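# Put phone on comic book, laptop on stand

## Task

Place the phone so it lies flat with all of it resting on the comic book, and set the closed laptop onto the laptop stand with its top surface facing up and one of its long edges up against the stand's lips; at the end neither arm may be in contact with either object.

## Robot and tools

Robot: two arms, left_arm and right_arm, each ending in a two-finger gripper. The fingers point along the gripper's own +z axis and spread along its y axis. The reported end_effector_position is the spot between the finger pads, roughly 1 cm short of the tips.

Frame: everything is given in the scene frame. Its origin sits at table-top height, halfway between the nominal arm bases; +z is up, +x reaches out across the table, and left_arm is on the +y side (arm names do not match image left/right). Real bases are offset from nominal; a BASES line, if shown, gives their true place. Printed hand positions and orientations can be wrong by a few centimetres, more when reaching far.

Row layout, shared by execute_actions and move: one list of 14 numbers covering both arms, always all 14 even if one arm stays still. Order: left_arm dx, dy, dz, rx, ry, rz, opening, then right_arm in the same order. Each number lies in [-1, 1]. dx, dy, dz, rx, ry, rz are offsets, not poses: they are measured along scene axes from that arm's Hand target as it stood when the action or move began, and the gripper rotates about that point. Scale: 1.0 equals 0.6 m of travel or 180 degrees of turn. rx, ry, rz form a single rotation vector. A translation longer than 1.0 may be shortened along its direction. The opening is not an offset but an absolute setting: +1 fully open (0.094 m), -1 closed.

execute_actions(actions, cameras): actions is a list of actions; each action is a table of up to 15 rows, one per 1/30 s step, and a short table repeats its final row to fill 15 steps. Every row of an action is counted from the start pose of that action, not the row before. Since each new action starts from the current Hand target, sending the same offset twice moves twice as far. An empty actions list just reports state and images. cameras chooses which images come back: omitted, null or ["all"] gives all, [] gives none; an unknown name invalidates the call.

move(target, speed, blend, opening_speed, blocking, cameras): drives each gripper in a straight line toward its target. target is one 14-number row or a list of up to 15 rows; every row is an offset from the same starting Hand targets, not chained. speed is path top speed in m/s (0.002 to 4.3, default 0.25; turning capped at twice that in rad/s), one value or one per target. blend, in metres, rounds corners of a list. opening_speed sets how fast openings change on the -1..+1 scale per second (0.2 or above); use a low value when gripping something fragile. blocking=false returns after about 0.5 s while motion continues. The whole path is capped at 10 s. Moves do not avoid obstacles or the other arm. Faster moves lag and overshoot more and strike harder; targets set deep past a contact press harder. Keep paths away from an arm's own base, which can flip its shoulder posture. The result adds a "move:" line giving the outcome (done, off_target, moving, held, fault) and acting limits; done means at rest within 10 mm and 2 degrees, and says nothing about contact.

wait(seconds, cameras): let the scene run 0 to 10 s with arms holding their last command. stop(cameras): brakes a running move. zoom_image(camera, region): closer look at cam_head_left or cam_head_right; region is [x0, y0, x1, y1] pixels from the top-left, at most 504 by 504. Both cameras are 896x504. finished_scene(scene): ends the current scene irreversibly; give this scene's number. Call it only when the goal holds steadily.

Control details: the commanded orientation is clipped to within 40 degrees of the measured one each step. Hand target in the result is the last command after clipping; the next offsets build on it. Grippers often rest a centimetre or so off target from friction or weight, which is not a sign of contact; a fresh command, even all zeros, re-asks for the target, and you may add the missing distance. An arm blocked by an object keeps pushing; to release it, command a target back past the gripper. Sending six zeros for an arm's pose re-commands its Hand target. Tool commands shows present gripper commands; to keep a gripper as is, resend its current opening, because 0 means half open.

Gripping: grip_measured uses the same -1..+1 scale. Empty it reads slightly wide; on a hard part it reads a little narrower than the part. It tracks the command even after contact, so it does not reveal a touch. Force reaches its maximum (about 50 to 64 N per pad) once commanded roughly 0.05 below the first-contact reading. Release by commanding well above grip_measured. grip_effort_nm is motor effort, negative when closing, not pad force.

Other readings: Joint velocities "within noise" means the arm is still. Joint torques include the arm's weight and have offsets; entries 3 and 4 wrap at ±28 N m. Joint ranges are listed per joint in radians.

Avoid: dropping items, releasing things still moving, slamming, hard pushes, anything leaving the table (failure), and arm-to-arm collisions or one gripper squeezing the other's fingers. A loose object may occasionally get nudged by an outside push. Holding loads or straining toward unreachable poses heats motors; a MOTOR HOT line warns, and at 100 °C the arm goes limp for 30 to 60 s or more (OVER-TEMPERATURE FAULT).

Each tool is called after "Request:" by a JSON object that holds its "api" and its "payload", one argument or row to a line.

## Session

Request:
{"api": "execute_actions", "payload": {
  "actions": []
}}

Scene clock: 0.00 s.
left_arm: end_effector_position=(+0.4917, +0.7724, +0.2723) grip_measured=+1.000 grip_effort_nm=n/a end_effector_quat_wxyz=(+0.538, +0.343, +0.763, +0.102) | right_arm: end_effector_position=(+0.0817, -0.5453, +0.1551) grip_measured=+1.000 grip_effort_nm=n/a end_effector_quat_wxyz=(-0.018, +0.931, +0.365, +0.017)
Joint positions: left_arm=[1.045 1.959 1.826 -0.901 1.086 1.589 0.094] | right_arm=[-1.159 1.068 0.818 -1.355 -0.035 1.239 0.094]
Joint velocities: within noise
Joint torques (N m): no reading
Motor temperatures (°C): left_arm=[23 25 27 24 28 25 28] | right_arm=[27 30 27 25 24 24 25]
Heat: left arm: hottest wrist yaw 28 °C; right arm: hottest shoulder 30 °C.
Hand target: left_arm +0.4939, +0.7763, +0.2941; +0.539, +0.352, +0.755, +0.121 | right_arm +0.0850, -0.5527, +0.1634; -0.006, +0.931, +0.366, +0.017
Tool commands: left_gripper/opening=+1.0 right_gripper/opening=+1.0

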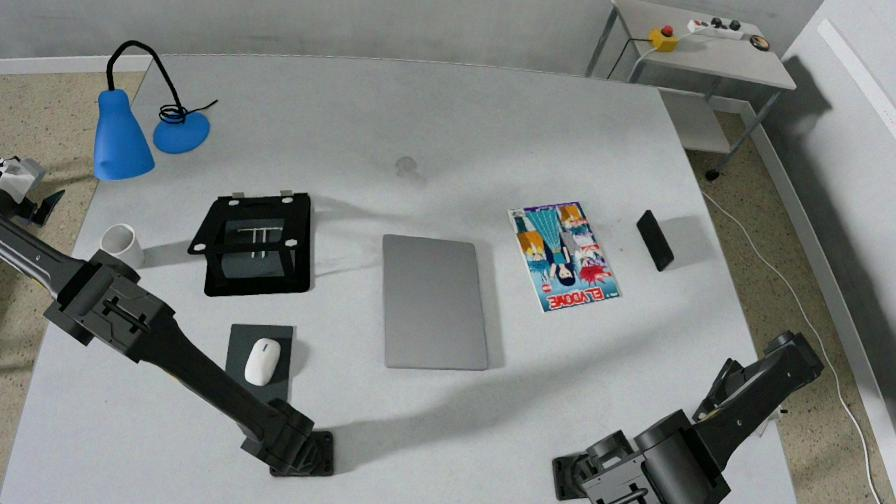

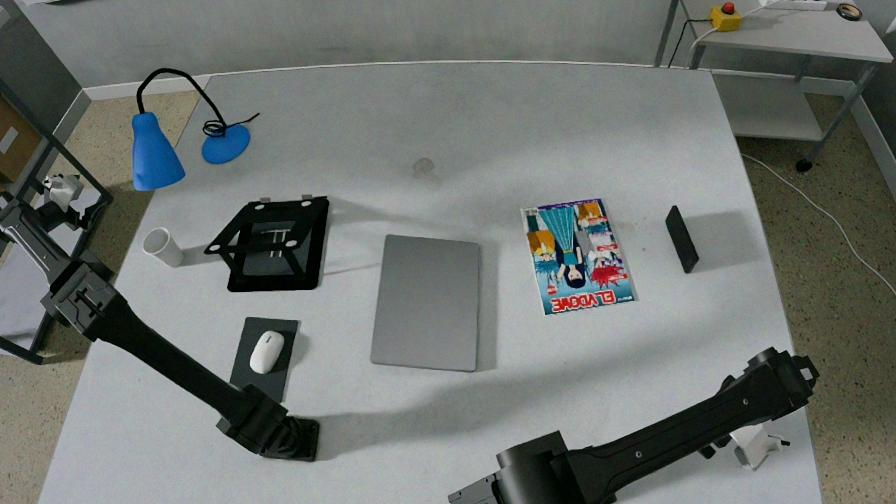

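Request:
{"api": "zoom_image", "payload": {
  "camera": "cam_head_right",
  "region": [500, 180, 720, 330]
}}

Request:
{"api": "zoom_image", "payload": {
  "camera": "cam_head_right",
  "region": [190, 170, 350, 310]
}}

Request:
{"api": "zoom_image", "payload": {
  "camera": "cam_head_left",
  "region": [180, 170, 340, 310]
}}

Request:
{"api": "zoom_image", "payload": {
  "camera": "cam_head_right",
  "region": [350, 220, 510, 390]
}}

Request:
{"api": "zoom_image", "payload": {
  "camera": "cam_head_left",
  "region": [620, 190, 700, 290]
}}

Scaled by 2.291.

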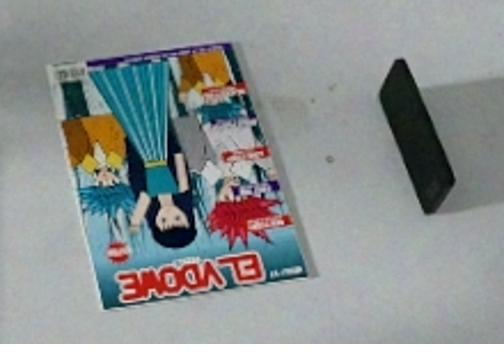

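Scaled by 3.150.

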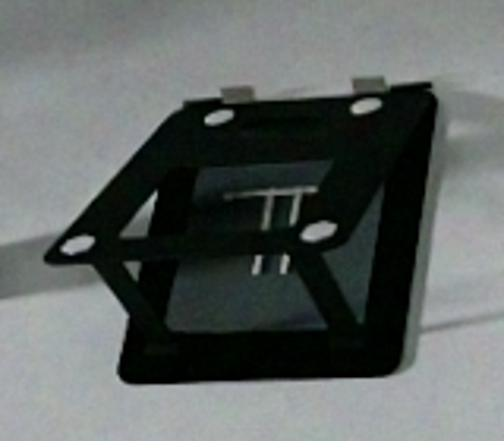

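Scaled by 3.150.

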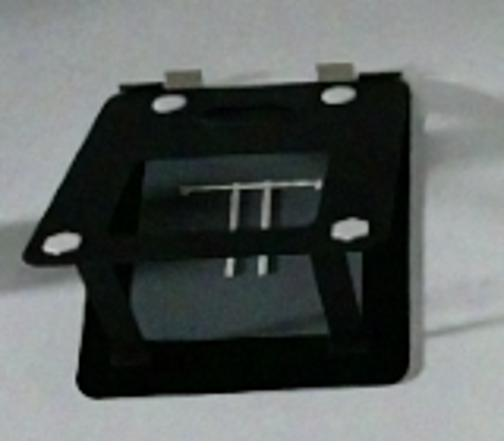

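Scaled by 2.965.

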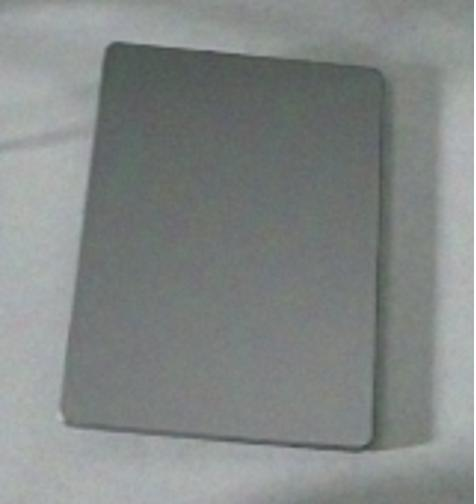

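Scaled by 5.040.

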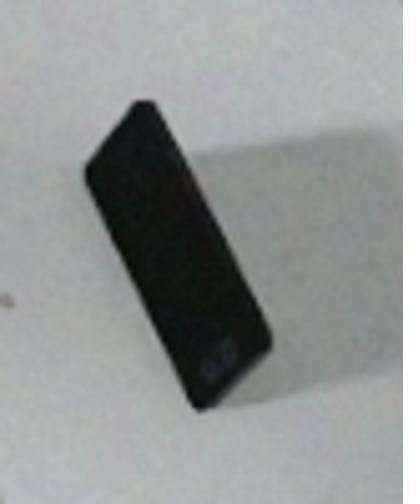

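Request:
{"api": "move", "payload": {
  "target": [0,0,0,0,0,0,1,0.608,0.088,0.144,0,0,-0.194,1]
}}

Scene clock: 25.73 s.
left_arm: end_effector_position=(+0.4917, +0.7724, +0.2723) grip_measured=+1.000 grip_effort_nm=0.022 end_effector_quat_wxyz=(+0.538, +0.343, +0.763, +0.102) | right_arm: end_effector_position=(+0.4324, -0.4962, +0.2392) grip_measured=+1.000 grip_effort_nm=-0.002 end_effector_quat_wxyz=(-0.081, +0.949, +0.300, +0.057)
Joint positions: left_arm=[1.045 1.959 1.826 -0.901 1.086 1.589 0.094] | right_arm=[-0.457 1.657 1.604 -1.546 -0.197 2.075 0.094]
Joint velocities: within noise
Joint torques (N m): left_arm=[-1.38 -23.88 13.78 1.03 0.5 -0.05] | right_arm=[0.97 -15.15 12.66 -0.32 -0.1 0.23]
Motor temperatures (°C): left_arm=[23 27 30 24 28 24 27] | right_arm=[27 30 32 25 24 24 25]
Heat: left arm: hottest elbow 30 °C; right arm: hottest elbow 32 °C.
Hand target: left_arm +0.4939, +0.7763, +0.2941; +0.539, +0.352, +0.755, +0.121 | right_arm +0.4498, -0.5000, +0.2499; -0.001, +0.997, +0.069, +0.018
Off the commanded pose: left_arm 0.022 m, 3 deg | right_arm 0.021 m, 29 deg.
joint sent to its limit (right arm) — joint 6 (wrist roll), upper limit. The joint targets are off in orientation, not in position.
move: off_target (left_arm, right_arm)

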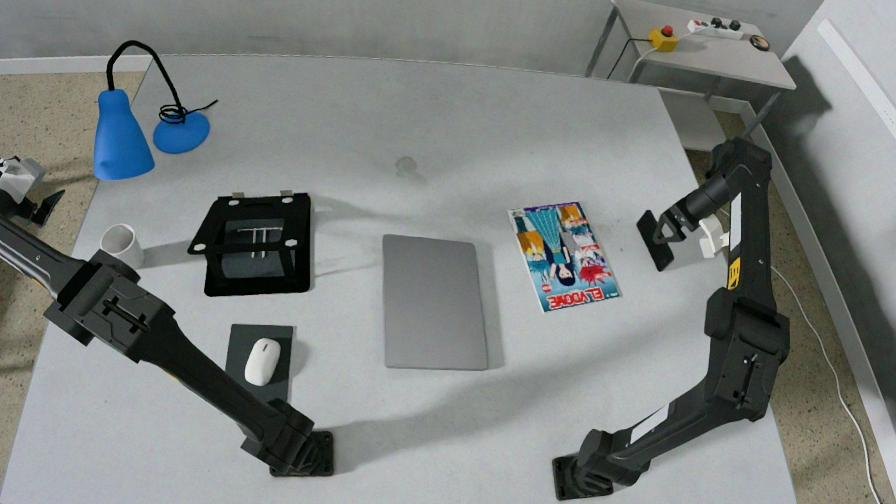

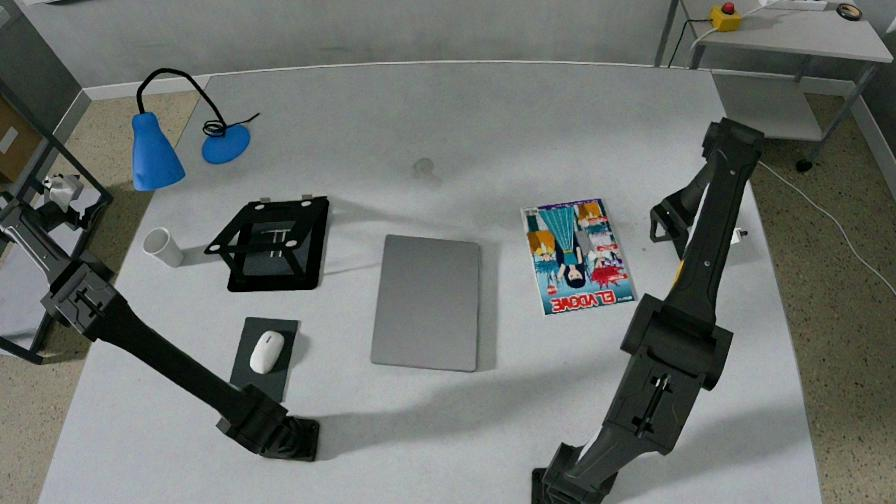

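Request:
{"api": "move", "payload": {
  "target": [
    [0,0,0,0,0,0,1,0,0,0,0,0,0.45,1],
    [0,-0.08,0,0,0,0,1,0,0,0,0,0,0.95,1]
  ],
  "speed": 0.5
}}

Request:
{"api": "zoom_image", "payload": {
  "camera": "cam_head_left",
  "region": [600, 160, 760, 300]
}}

Request:
{"api": "zoom_image", "payload": {
  "camera": "cam_head_right",
  "region": [600, 160, 760, 300]
}}

Scene clock: 33.70 s.
left_arm: end_effector_position=(+0.4893, +0.7384, +0.2777) grip_measured=+1.000 grip_effort_nm=0.022 end_effector_quat_wxyz=(+0.537, +0.343, +0.762, +0.111) | right_arm: end_effector_position=(+0.4316, -0.4984, +0.2401) grip_measured=+1.000 grip_effort_nm=-0.017 end_effector_quat_wxyz=(-0.029, +0.018, +0.999, +0.004)
Joint positions: left_arm=[1.021 1.856 1.678 -0.793 1.068 1.533 0.094] | right_arm=[-0.389 1.679 1.642 -1.591 0.014 -0.348 0.094]
Joint velocities: within noise
Joint torques (N m): left_arm=[-3.02 -23.71 10.17 1.78 0.38 -0.12] | right_arm=[1.26 -16.32 12.67 -0.29 -0.05 0.09]
Motor temperatures (°C): left_arm=[23 28 30 24 28 24 27] | right_arm=[27 31 34 25 24 24 25]
Heat: left arm: hottest elbow 30 °C; right arm: hottest elbow 34 °C.
Hand target: left_arm +0.4940, +0.7282, +0.2938; +0.539, +0.352, +0.755, +0.121 | right_arm +0.4498, -0.5000, +0.2499; -0.018, +0.009, +1.000, +0.000
Off the commanded pose: left_arm 0.020 m, 2 deg | right_arm 0.021 m, 2 deg.
move: off_target (left_arm, right_arm)

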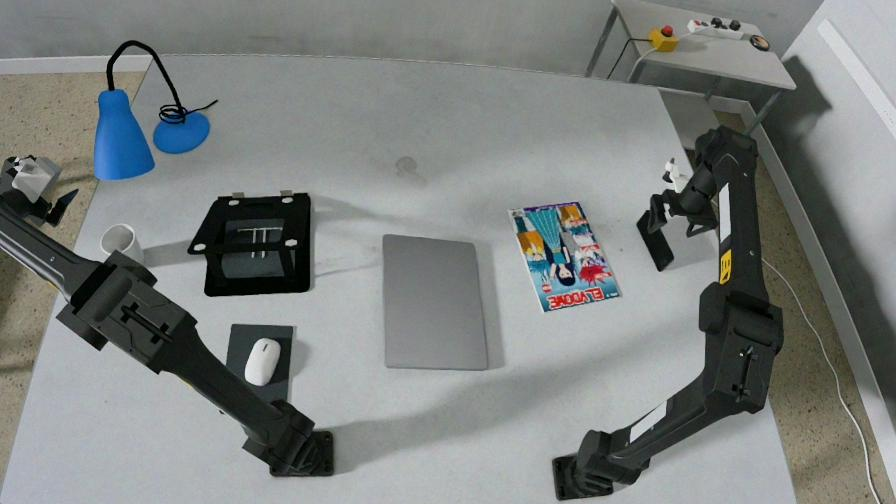

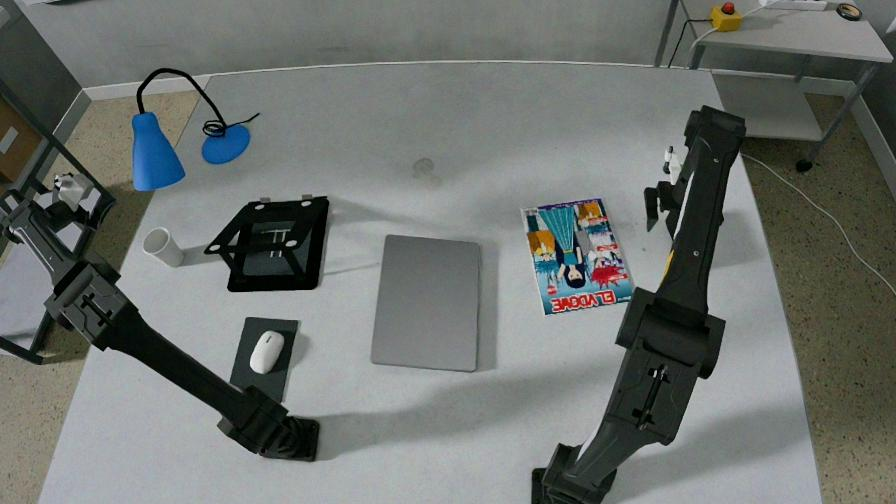

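Scaled by 3.150.

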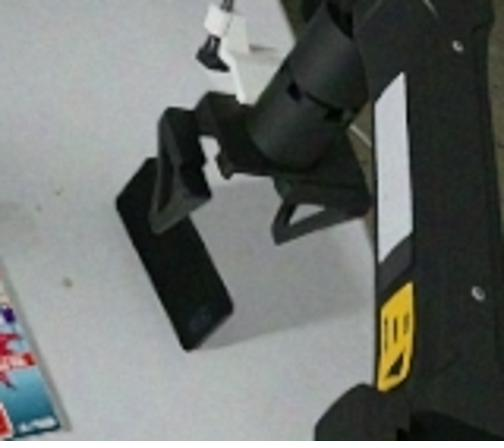

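Scaled by 3.150.

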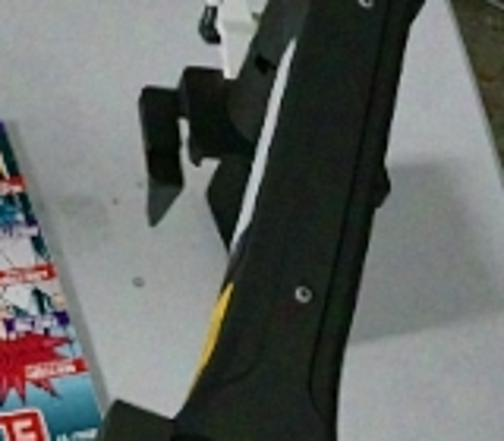

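Request:
{"api": "move", "payload": {
  "target": [0,0,0,0,0,0,1,0.133,-0.128,-0.15,0,0,0,1]
}}

Request:
{"api": "zoom_image", "payload": {
  "camera": "cam_head_left",
  "region": [600, 160, 760, 300]
}}

Request:
{"api": "zoom_image", "payload": {
  "camera": "cam_head_right",
  "region": [600, 160, 760, 300]
}}

Scene clock: 42.17 s.
left_arm: end_effector_position=(+0.4893, +0.7384, +0.2777) grip_measured=+1.000 grip_effort_nm=0.022 end_effector_quat_wxyz=(+0.538, +0.343, +0.762, +0.111) | right_arm: end_effector_position=(+0.5154, -0.5659, +0.1502) grip_measured=+1.000 grip_effort_nm=-0.022 end_effector_quat_wxyz=(-0.033, +0.010, +0.999, +0.007)
Joint positions: left_arm=[1.021 1.856 1.678 -0.793 1.068 1.533 0.094] | right_arm=[-0.441 1.995 1.857 -1.499 0.014 -0.416 0.094]
Joint velocities: within noise
Joint torques (N m): left_arm=[-2.84 -22.71 10 1.66 0.38 -0.11] | right_arm=[0.03 -21.54 12.52 -0.18 0.03 0.1]
Motor temperatures (°C): left_arm=[23 29 31 24 28 24 27] | right_arm=[27 32 37 25 24 24 25]
Heat: left arm: hottest elbow 31 °C; right arm: hottest elbow 37 °C.
Hand target: left_arm +0.4940, +0.7282, +0.2939; +0.539, +0.352, +0.755, +0.121 | right_arm +0.5295, -0.5768, +0.1598; -0.018, +0.009, +1.000, +0.001
Off the commanded pose: left_arm 0.020 m, 2 deg | right_arm 0.020 m, 2 deg.
move: off_target (left_arm, right_arm)

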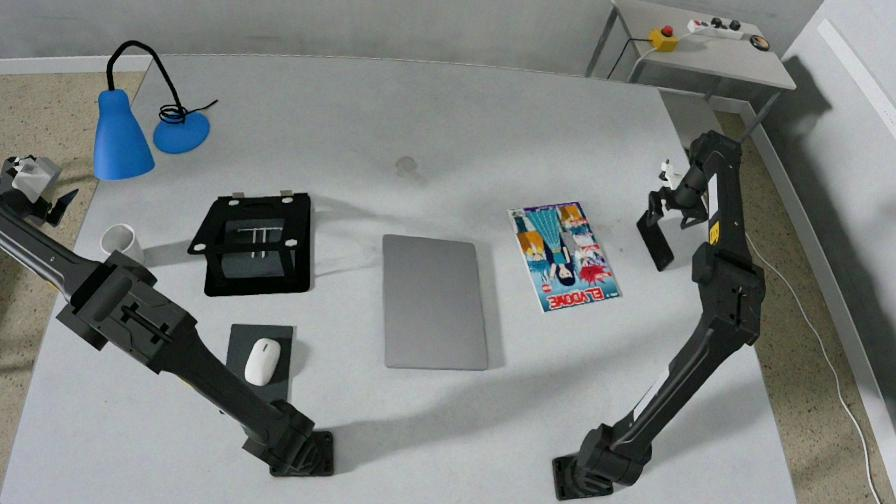

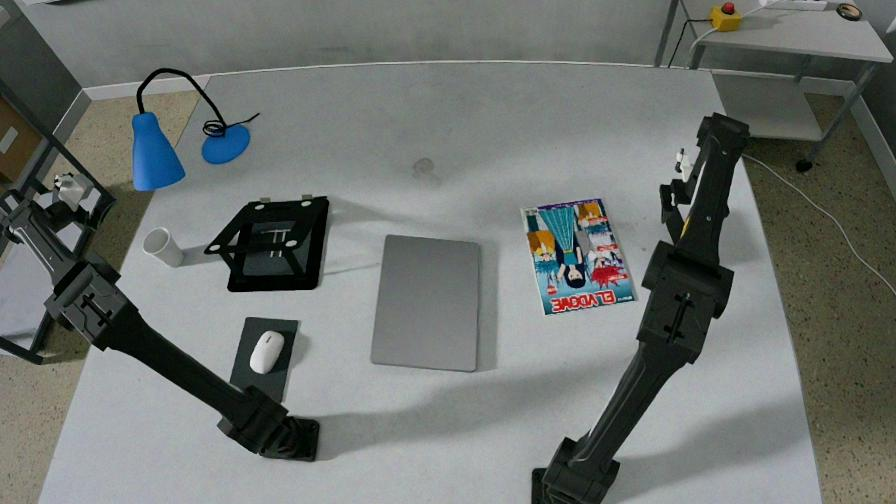

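Scaled by 3.150.

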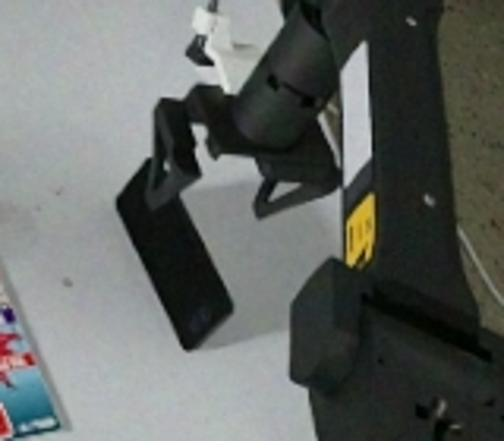

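Scaled by 3.150.

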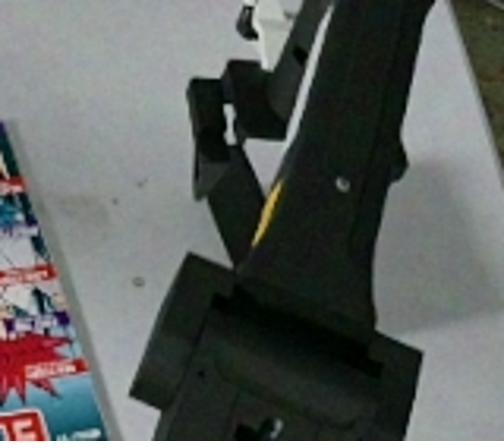

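Request:
{"api": "move", "payload": {
  "target": [0,0,0,0,0,0,1,0.043,-0.057,-0.08,0,0,0.067,1]
}}

Request:
{"api": "zoom_image", "payload": {
  "camera": "cam_head_left",
  "region": [620, 180, 720, 290]
}}

Request:
{"api": "zoom_image", "payload": {
  "camera": "cam_head_right",
  "region": [640, 180, 740, 290]
}}

Scene clock: 53.23 s.
left_arm: end_effector_position=(+0.4893, +0.7385, +0.2777) grip_measured=+1.000 grip_effort_nm=0.017 end_effector_quat_wxyz=(+0.537, +0.343, +0.763, +0.111) | right_arm: end_effector_position=(+0.5416, -0.5981, +0.1043) grip_measured=+1.000 grip_effort_nm=-0.032 end_effector_quat_wxyz=(-0.032, -0.096, +0.995, +0.007)
Joint positions: left_arm=[1.021 1.856 1.678 -0.793 1.067 1.533 0.094] | right_arm=[-0.467 2.124 1.947 -1.456 0.022 -0.654 0.094]
Joint velocities: within noise
Joint torques (N m): left_arm=[-1.9 -23.77 10.02 1.7 0.37 -0.06] | right_arm=[-0.15 -23.47 12.23 -0.08 0 0.09]
Motor temperatures (°C): left_arm=[23 29 32 24 28 24 27] | right_arm=[27 32 36 25 24 24 25]
Heat: left arm: hottest elbow 32 °C; right arm: hottest elbow 36 °C.
Hand target: left_arm +0.4940, +0.7282, +0.2938; +0.539, +0.352, +0.755, +0.121 | right_arm +0.5553, -0.6110, +0.1117; -0.018, -0.096, +0.995, -0.001
Off the commanded pose: left_arm 0.020 m, 2 deg | right_arm 0.020 m, 2 deg.
move: off_target (left_arm, right_arm)

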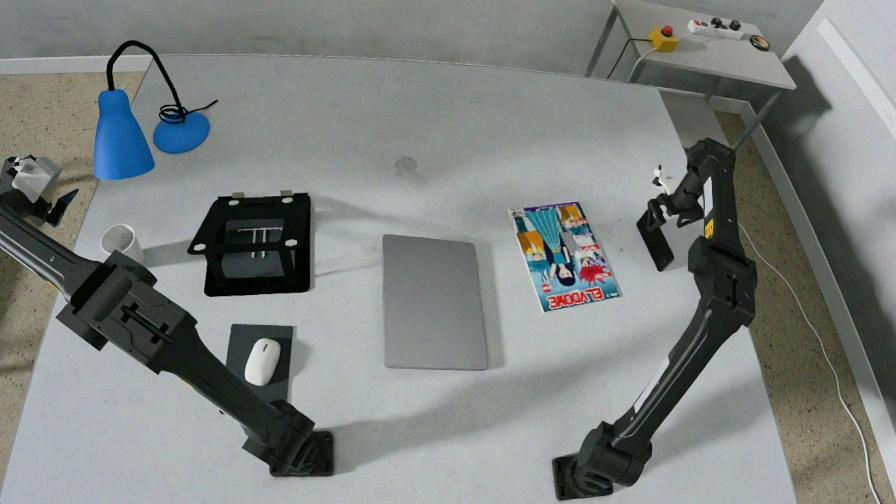

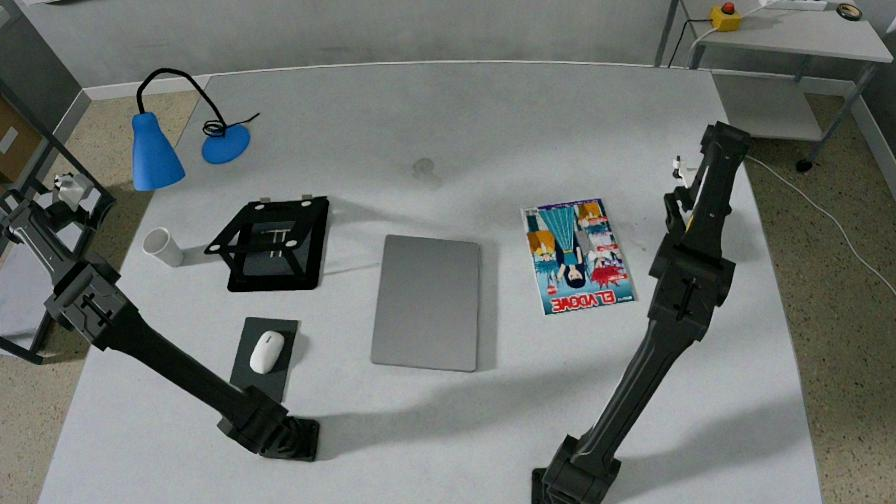

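Scaled by 4.582.

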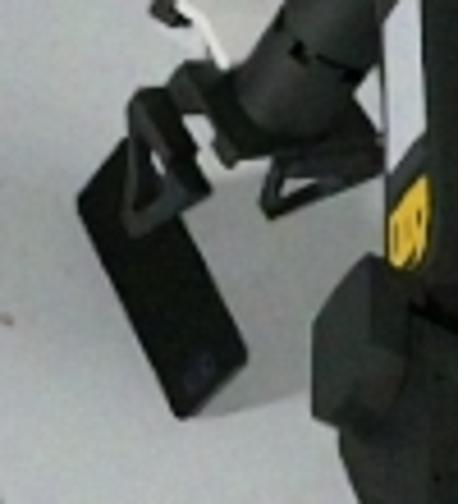

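Scaled by 4.582.

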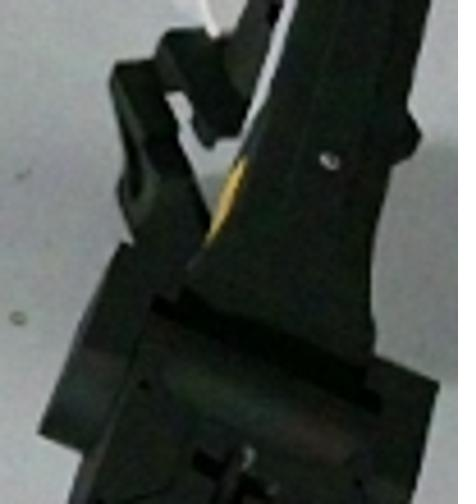

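Request:
{"api": "move", "payload": {
  "target": [0,0,0,0,0,0,1,0,0,-0.09,0,0,0,1],
  "speed": 0.15
}}

Request:
{"api": "zoom_image", "payload": {
  "camera": "cam_head_left",
  "region": [620, 180, 720, 290]
}}

Scene clock: 57.67 s.
left_arm: end_effector_position=(+0.4893, +0.7385, +0.2777) grip_measured=+1.000 grip_effort_nm=0.022 end_effector_quat_wxyz=(+0.537, +0.343, +0.763, +0.111) | right_arm: end_effector_position=(+0.5592, -0.6069, +0.0800) grip_measured=+1.000 grip_effort_nm=-0.027 end_effector_quat_wxyz=(-0.007, -0.096, +0.995, -0.009)
Joint positions: left_arm=[1.021 1.856 1.678 -0.793 1.067 1.533 0.094] | right_arm=[-0.467 2.153 1.932 -1.352 0.022 -0.655 0.094]
Joint velocities: within noise
Joint torques (N m): left_arm=[-3.08 -23.24 10.13 1.58 0.34 -0.1] | right_arm=[-0.15 -23.36 7.43 0.43 -0.01 0.1]
Motor temperatures (°C): left_arm=[23 29 32 24 28 24 27] | right_arm=[27 33 36 25 24 24 25]
Heat: left arm: hottest elbow 32 °C; right arm: hottest elbow 36 °C.
Hand target: left_arm +0.4940, +0.7282, +0.2938; +0.539, +0.352, +0.755, +0.121 | right_arm +0.5553, -0.6110, +0.0578; -0.018, -0.096, +0.995, -0.001
Off the commanded pose: left_arm 0.020 m, 2 deg | right_arm 0.023 m, 2 deg.
move: off_target (left_arm, right_arm)

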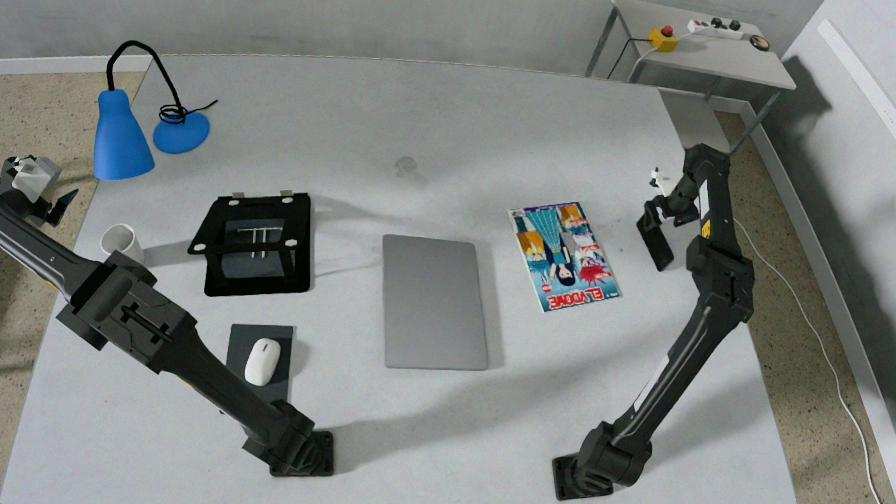

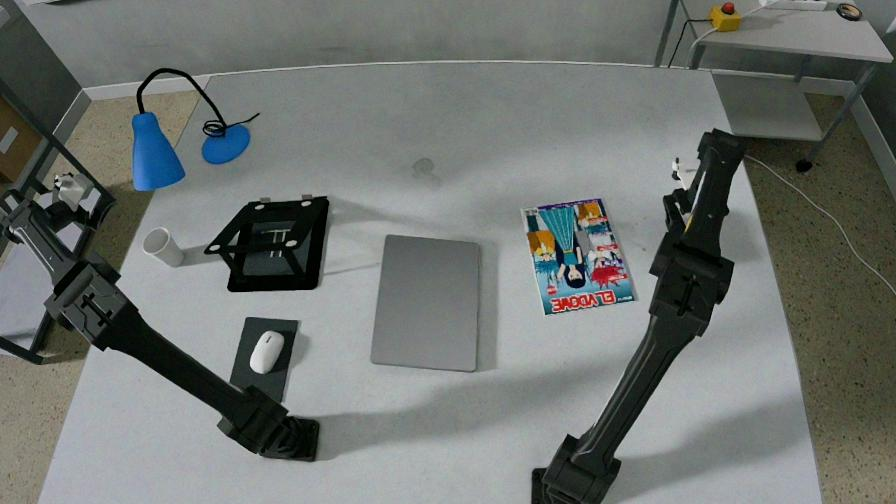

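Scaled by 4.582.

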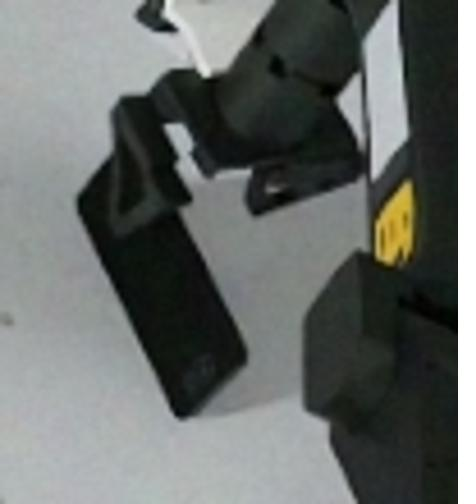

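Request:
{"api": "zoom_image", "payload": {
  "camera": "cam_head_right",
  "region": [640, 180, 740, 290]
}}

Request:
{"api": "move", "payload": {
  "target": [0,0,0,0,0,0,1,0,0,0.09,0,0,0,1],
  "cameras": []
}}

Scaled by 4.582.

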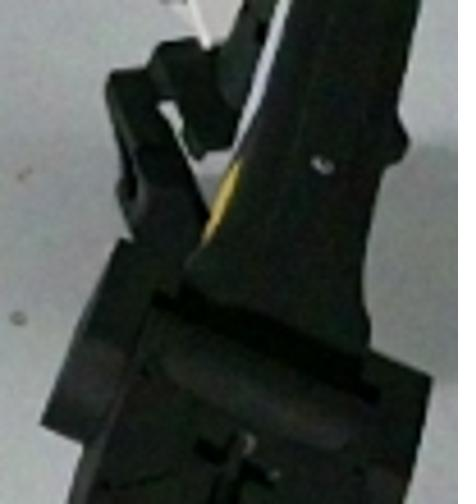

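Scene clock: 70.27 s.
left_arm: end_effector_position=(+0.4893, +0.7385, +0.2777) grip_measured=+1.000 grip_effort_nm=0.022 end_effector_quat_wxyz=(+0.537, +0.343, +0.763, +0.111) | right_arm: end_effector_position=(+0.5415, -0.5980, +0.0854) grip_measured=+1.000 grip_effort_nm=-0.027 end_effector_quat_wxyz=(-0.043, -0.097, +0.994, +0.013)
Joint positions: left_arm=[1.021 1.856 1.678 -0.793 1.067 1.533 0.094] | right_arm=[-0.467 2.153 1.944 -1.448 0.022 -0.655 0.094]
Joint velocities: within noise
Joint torques (N m): left_arm=[-2.2 -23.41 10.09 1.57 0.4 -0.17] | right_arm=[-0.26 -26.34 12.36 -0.5 0.01 0.09]
Motor temperatures (°C): left_arm=[23 30 32 24 28 24 27] | right_arm=[27 35 36 25 24 24 25]
Heat: left arm: hottest elbow 32 °C; right arm: hottest elbow 36 °C.
Hand target: left_arm +0.4940, +0.7282, +0.2938; +0.539, +0.352, +0.755, +0.121 | right_arm +0.5553, -0.6110, +0.1118; -0.018, -0.096, +0.995, -0.001
Off the commanded pose: left_arm 0.020 m, 2 deg | right_arm 0.032 m, 3 deg.
move: off_target (left_arm, right_arm)
No camera images: "cameras" was empty.

Request:
{"api": "move", "payload": {
  "target": [0,0,0,0,0,0,1,-0.01,0,-0.12,0,0,0,1],
  "speed": 0.15
}}

Request:
{"api": "zoom_image", "payload": {
  "camera": "cam_head_left",
  "region": [620, 180, 720, 290]
}}

Scene clock: 73.63 s.
left_arm: end_effector_position=(+0.4893, +0.7385, +0.2777) grip_measured=+1.000 grip_effort_nm=0.022 end_effector_quat_wxyz=(+0.537, +0.343, +0.763, +0.111) | right_arm: end_effector_position=(+0.5552, -0.6049, +0.0609) grip_measured=+1.000 grip_effort_nm=-0.027 end_effector_quat_wxyz=(-0.007, -0.098, +0.995, -0.009)
Joint positions: left_arm=[1.021 1.856 1.678 -0.793 1.067 1.533 0.094] | right_arm=[-0.467 2.155 1.884 -1.303 0.022 -0.659 0.094]
Joint velocities: within noise
Joint torques (N m): left_arm=[-3.02 -23.59 10.03 1.48 0.4 -0.12] | right_arm=[-0.44 -23.65 7.24 0.5 -0.01 0.09]
Motor temperatures (°C): left_arm=[23 30 32 24 28 24 27] | right_arm=[27 35 37 25 24 24 25]
Heat: left arm: hottest elbow 32 °C; right arm: hottest elbow 37 °C.
Hand target: left_arm +0.4940, +0.7282, +0.2938; +0.539, +0.352, +0.755, +0.121 | right_arm +0.5495, -0.6109, +0.0399; -0.018, -0.096, +0.995, -0.002
Off the commanded pose: left_arm 0.020 m, 2 deg | right_arm 0.023 m, 2 deg.
move: off_target (left_arm, right_arm)

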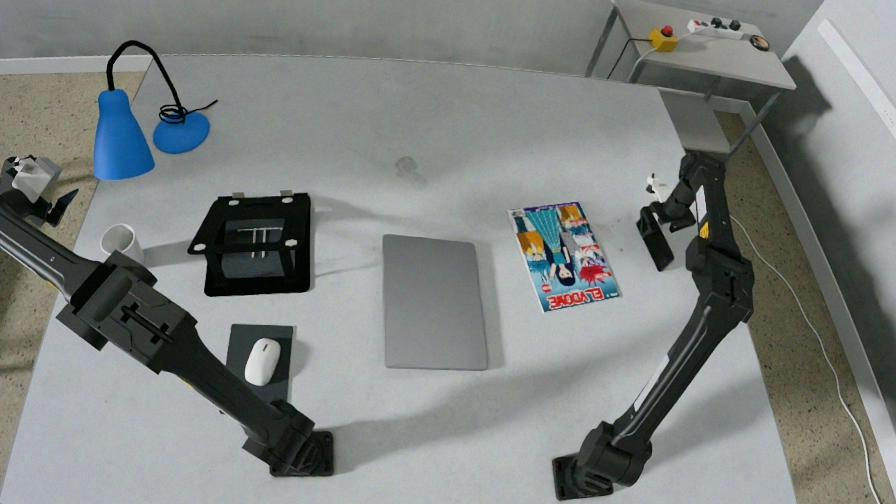

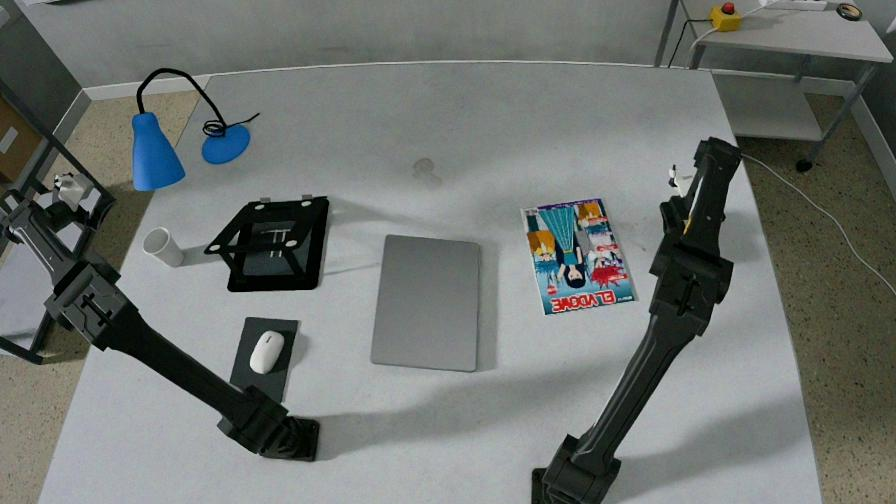

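Scaled by 4.582.

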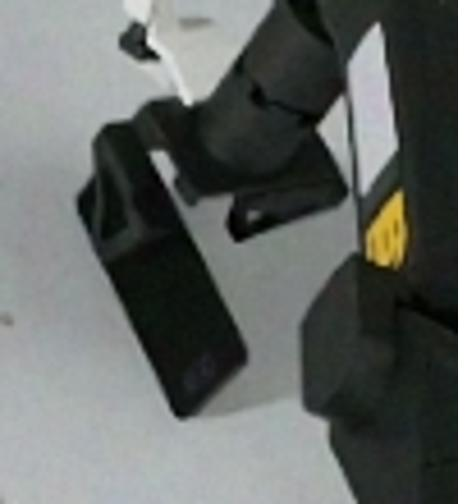

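Request:
{"api": "move", "payload": {
  "target": [0,0,0,0,0,0,1,0,0,-0.015,0,0,0,-0.9],
  "opening_speed": 0.5
}}

Request:
{"api": "zoom_image", "payload": {
  "camera": "cam_head_left",
  "region": [620, 180, 720, 290]
}}

Scene clock: 79.60 s.
left_arm: end_effector_position=(+0.4893, +0.7385, +0.2777) grip_measured=+1.000 grip_effort_nm=0.022 end_effector_quat_wxyz=(+0.537, +0.343, +0.763, +0.111) | right_arm: end_effector_position=(+0.5568, -0.6055, +0.0571) grip_measured=-0.840 grip_effort_nm=-0.974 end_effector_quat_wxyz=(-0.003, -0.099, +0.995, -0.010)
Joint positions: left_arm=[1.021 1.856 1.678 -0.793 1.067 1.533 0.094] | right_arm=[-0.468 2.156 1.875 -1.284 0.02 -0.66 0.008]
Joint velocities: within noise
Joint torques (N m): left_arm=[-3.31 -23.88 10.15 1.77 0.37 -0.14] | right_arm=[-0.44 -22.89 7.08 0.46 0.06 0.07]
Motor temperatures (°C): left_arm=[23 30 32 24 28 24 27] | right_arm=[27 36 36 25 24 23 25]
Heat: left arm: hottest elbow 32 °C; right arm: hottest shoulder 36 °C.
Hand target: left_arm +0.4940, +0.7282, +0.2938; +0.539, +0.352, +0.755, +0.121 | right_arm +0.5494, -0.6109, +0.0310; -0.018, -0.096, +0.995, -0.001
Off the commanded pose: left_arm 0.020 m, 2 deg | right_arm 0.028 m, 2 deg.
move: off_target (left_arm, right_arm)

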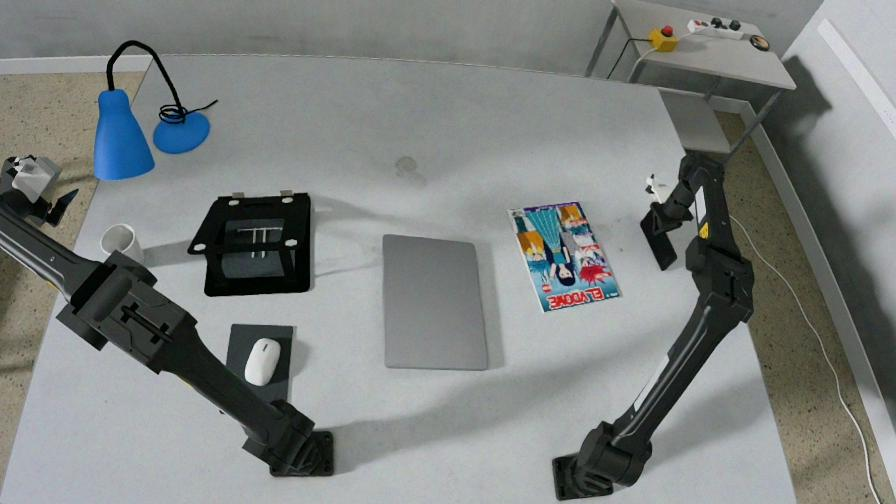

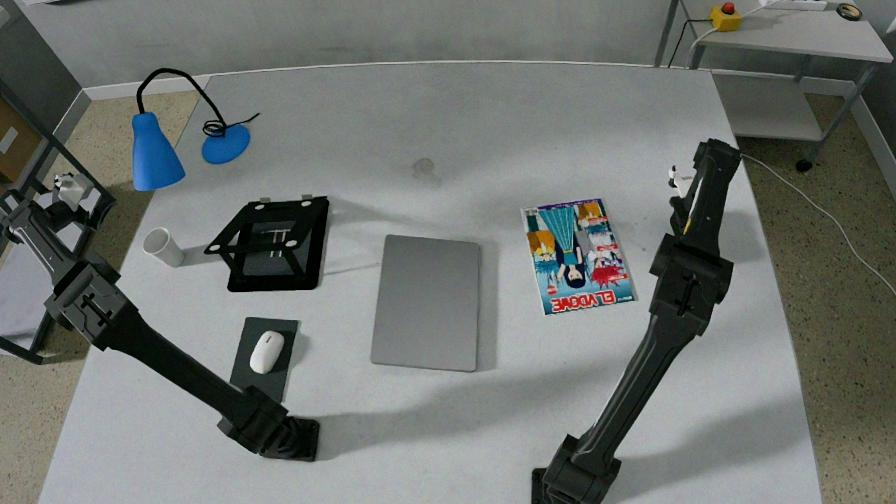

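Scaled by 4.582.

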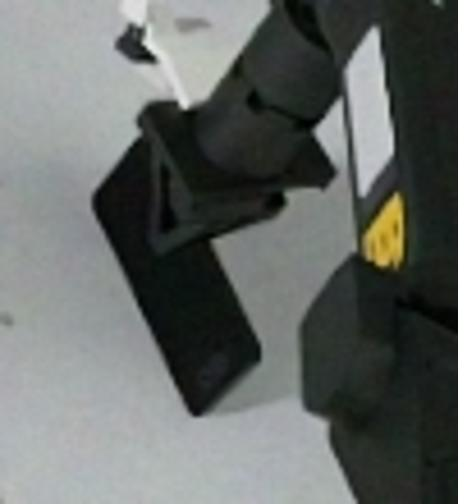

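Request:
{"api": "move", "payload": {
  "target": [
    [0,0,0,0,0,0,1,0,0,0.2,0,0,0,-0.9],
    [0,0,0,0,0,0,1,-0.024,0.46,0.28,0,0,0,-0.9]
  ]
}}

Request:
{"api": "zoom_image", "payload": {
  "camera": "cam_head_left",
  "region": [480, 130, 680, 330]
}}

Request:
{"api": "zoom_image", "payload": {
  "camera": "cam_head_right",
  "region": [480, 130, 680, 330]
}}

Scene clock: 90.50 s.
left_arm: end_effector_position=(+0.4893, +0.7385, +0.2777) grip_measured=+1.000 grip_effort_nm=0.022 end_effector_quat_wxyz=(+0.537, +0.343, +0.763, +0.111) | right_arm: end_effector_position=(+0.5407, -0.3329, +0.1844) grip_measured=-0.842 grip_effort_nm=-1.038 end_effector_quat_wxyz=(-0.025, -0.102, +0.995, +0.001)
Joint positions: left_arm=[1.021 1.856 1.678 -0.793 1.067 1.533 0.094] | right_arm=[-0.044 1.881 1.775 -1.514 0.006 -0.242 0.007]
Joint velocities: within noise
Joint torques (N m): left_arm=[-3.14 -23.88 10.25 1.68 0.41 -0.11] | right_arm=[0.15 -24 8.14 -0.34 0.1 0.28]
Motor temperatures (°C): left_arm=[23 30 32 24 28 24 27] | right_arm=[27 37 36 25 24 23 26]
Heat: left arm: hottest elbow 32 °C; right arm: hottest shoulder 37 °C.
Hand target: left_arm +0.4940, +0.7282, +0.2938; +0.539, +0.352, +0.755, +0.121 | right_arm +0.5350, -0.3350, +0.1988; -0.018, -0.096, +0.995, -0.001
Off the commanded pose: left_arm 0.020 m, 2 deg | right_arm 0.016 m, 1 deg.
move: off_target (left_arm, right_arm)

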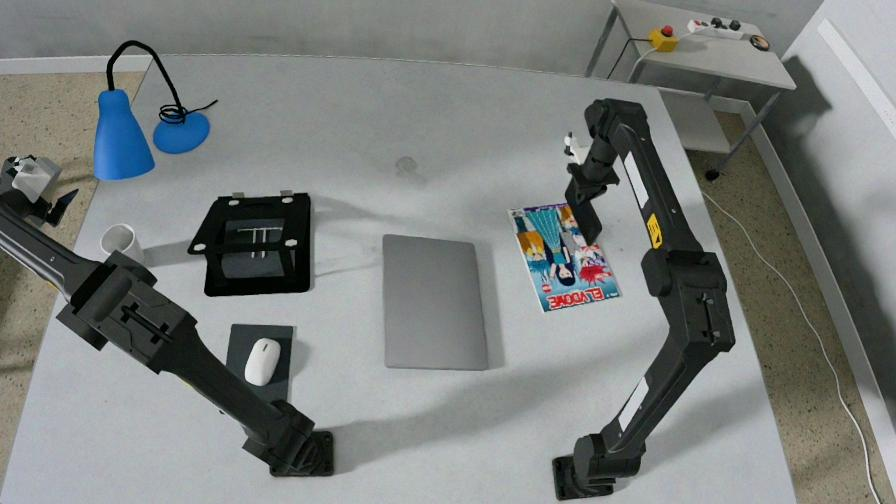

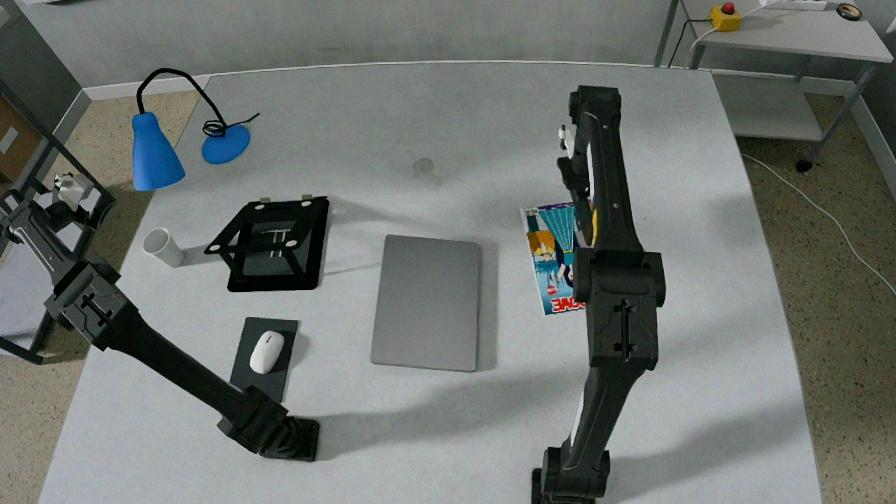

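Scaled by 2.520.

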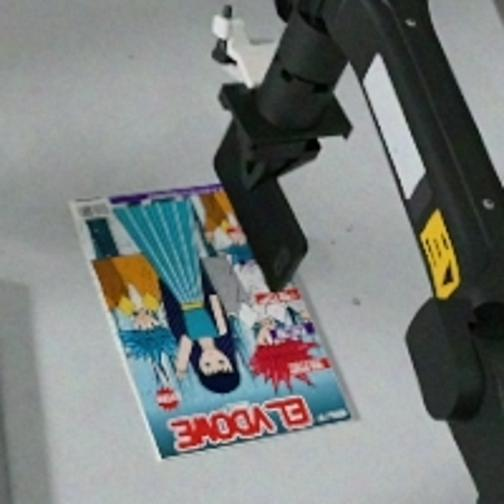

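Scaled by 2.520.

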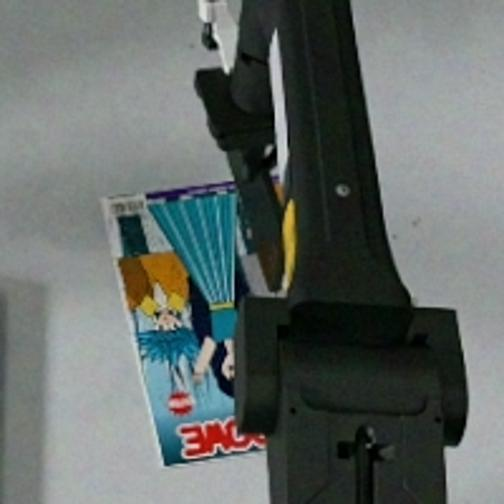

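Request:
{"api": "move", "payload": {
  "target": [0,0,0,0,0,0,1,0.0,-0.085,0,0.353,0.073,0,-0.9]
}}

Request:
{"api": "zoom_image", "payload": {
  "camera": "cam_head_left",
  "region": [480, 130, 680, 330]
}}

Request:
{"api": "zoom_image", "payload": {
  "camera": "cam_head_right",
  "region": [480, 130, 680, 330]
}}

Scene clock: 102.20 s.
left_arm: end_effector_position=(+0.4893, +0.7385, +0.2777) grip_measured=+1.000 grip_effort_nm=0.022 end_effector_quat_wxyz=(+0.537, +0.343, +0.763, +0.111) | right_arm: end_effector_position=(+0.5376, -0.3824, +0.2078) grip_measured=-0.843 grip_effort_nm=-1.043 end_effector_quat_wxyz=(+0.084, -0.022, +0.886, +0.456)
Joint positions: left_arm=[1.021 1.856 1.678 -0.793 1.067 1.533 0.094] | right_arm=[-0.377 1.971 1.769 -1.667 -0.933 -0.572 0.007]
Joint velocities: within noise
Joint torques (N m): left_arm=[-2.78 -22.95 10.06 1.73 0.36 -0.12] | right_arm=[-0.21 -21.07 7.25 -0.8 -0.75 0.07]
Motor temperatures (°C): left_arm=[23 31 33 24 28 24 27] | right_arm=[27 38 36 25 24 23 26]
Heat: left arm: hottest elbow 33 °C; right arm: hottest shoulder 38 °C.
Hand target: left_arm +0.4940, +0.7282, +0.2938; +0.539, +0.352, +0.755, +0.121 | right_arm +0.5350, -0.3859, +0.1988; -0.073, -0.091, +0.839, +0.532
Off the commanded pose: left_arm 0.020 m, 2 deg | right_arm 0.010 m, 22 deg.
joint sent to its limit (right arm) — joint 4 (wrist pitch), lower limit. The joint targets are off in orientation, not in position.
move: off_target (left_arm, right_arm)

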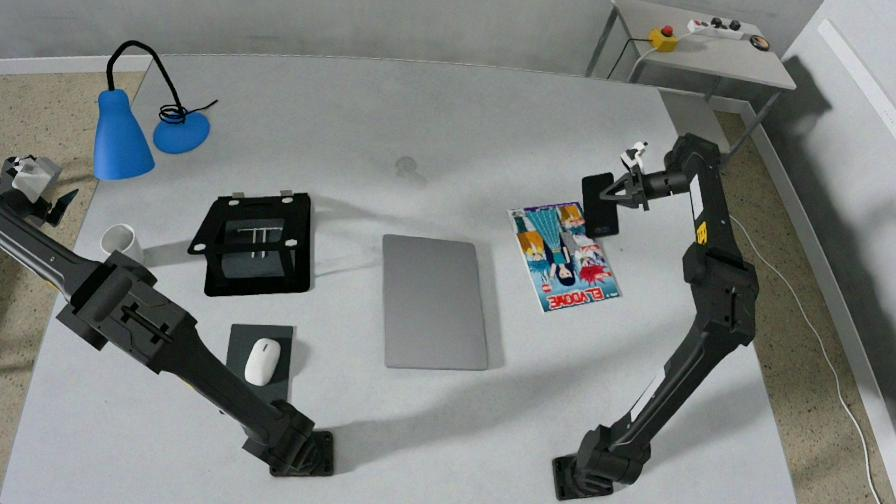

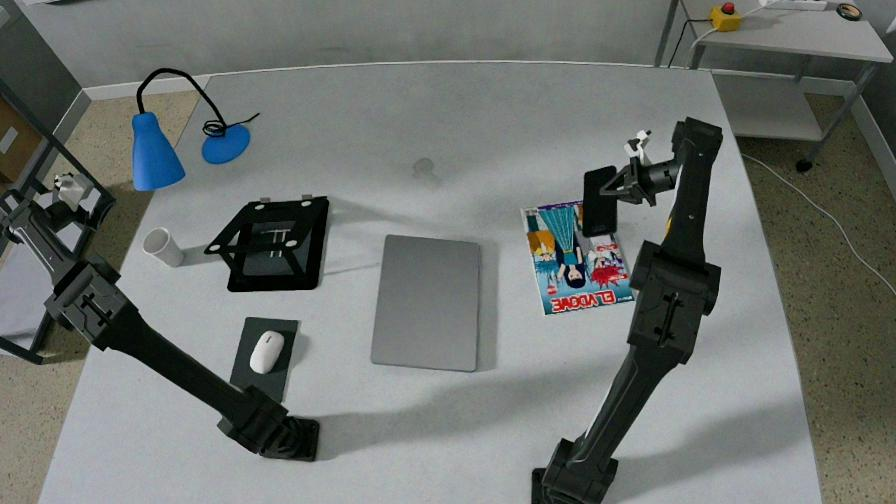

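Scaled by 2.520.

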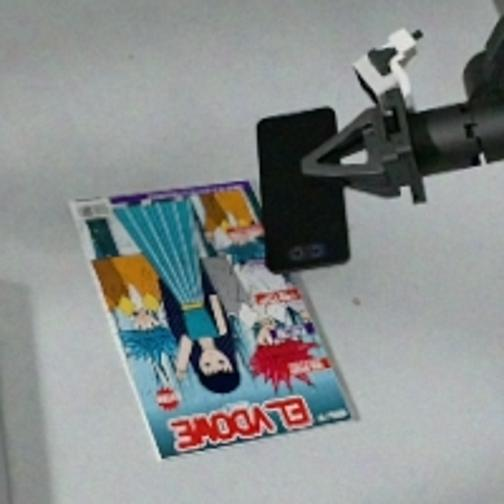

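Scaled by 2.520.

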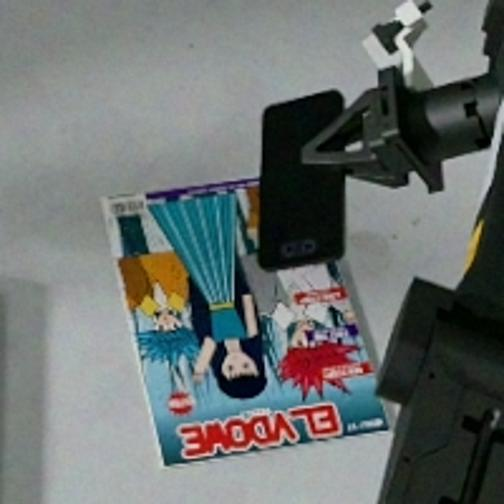

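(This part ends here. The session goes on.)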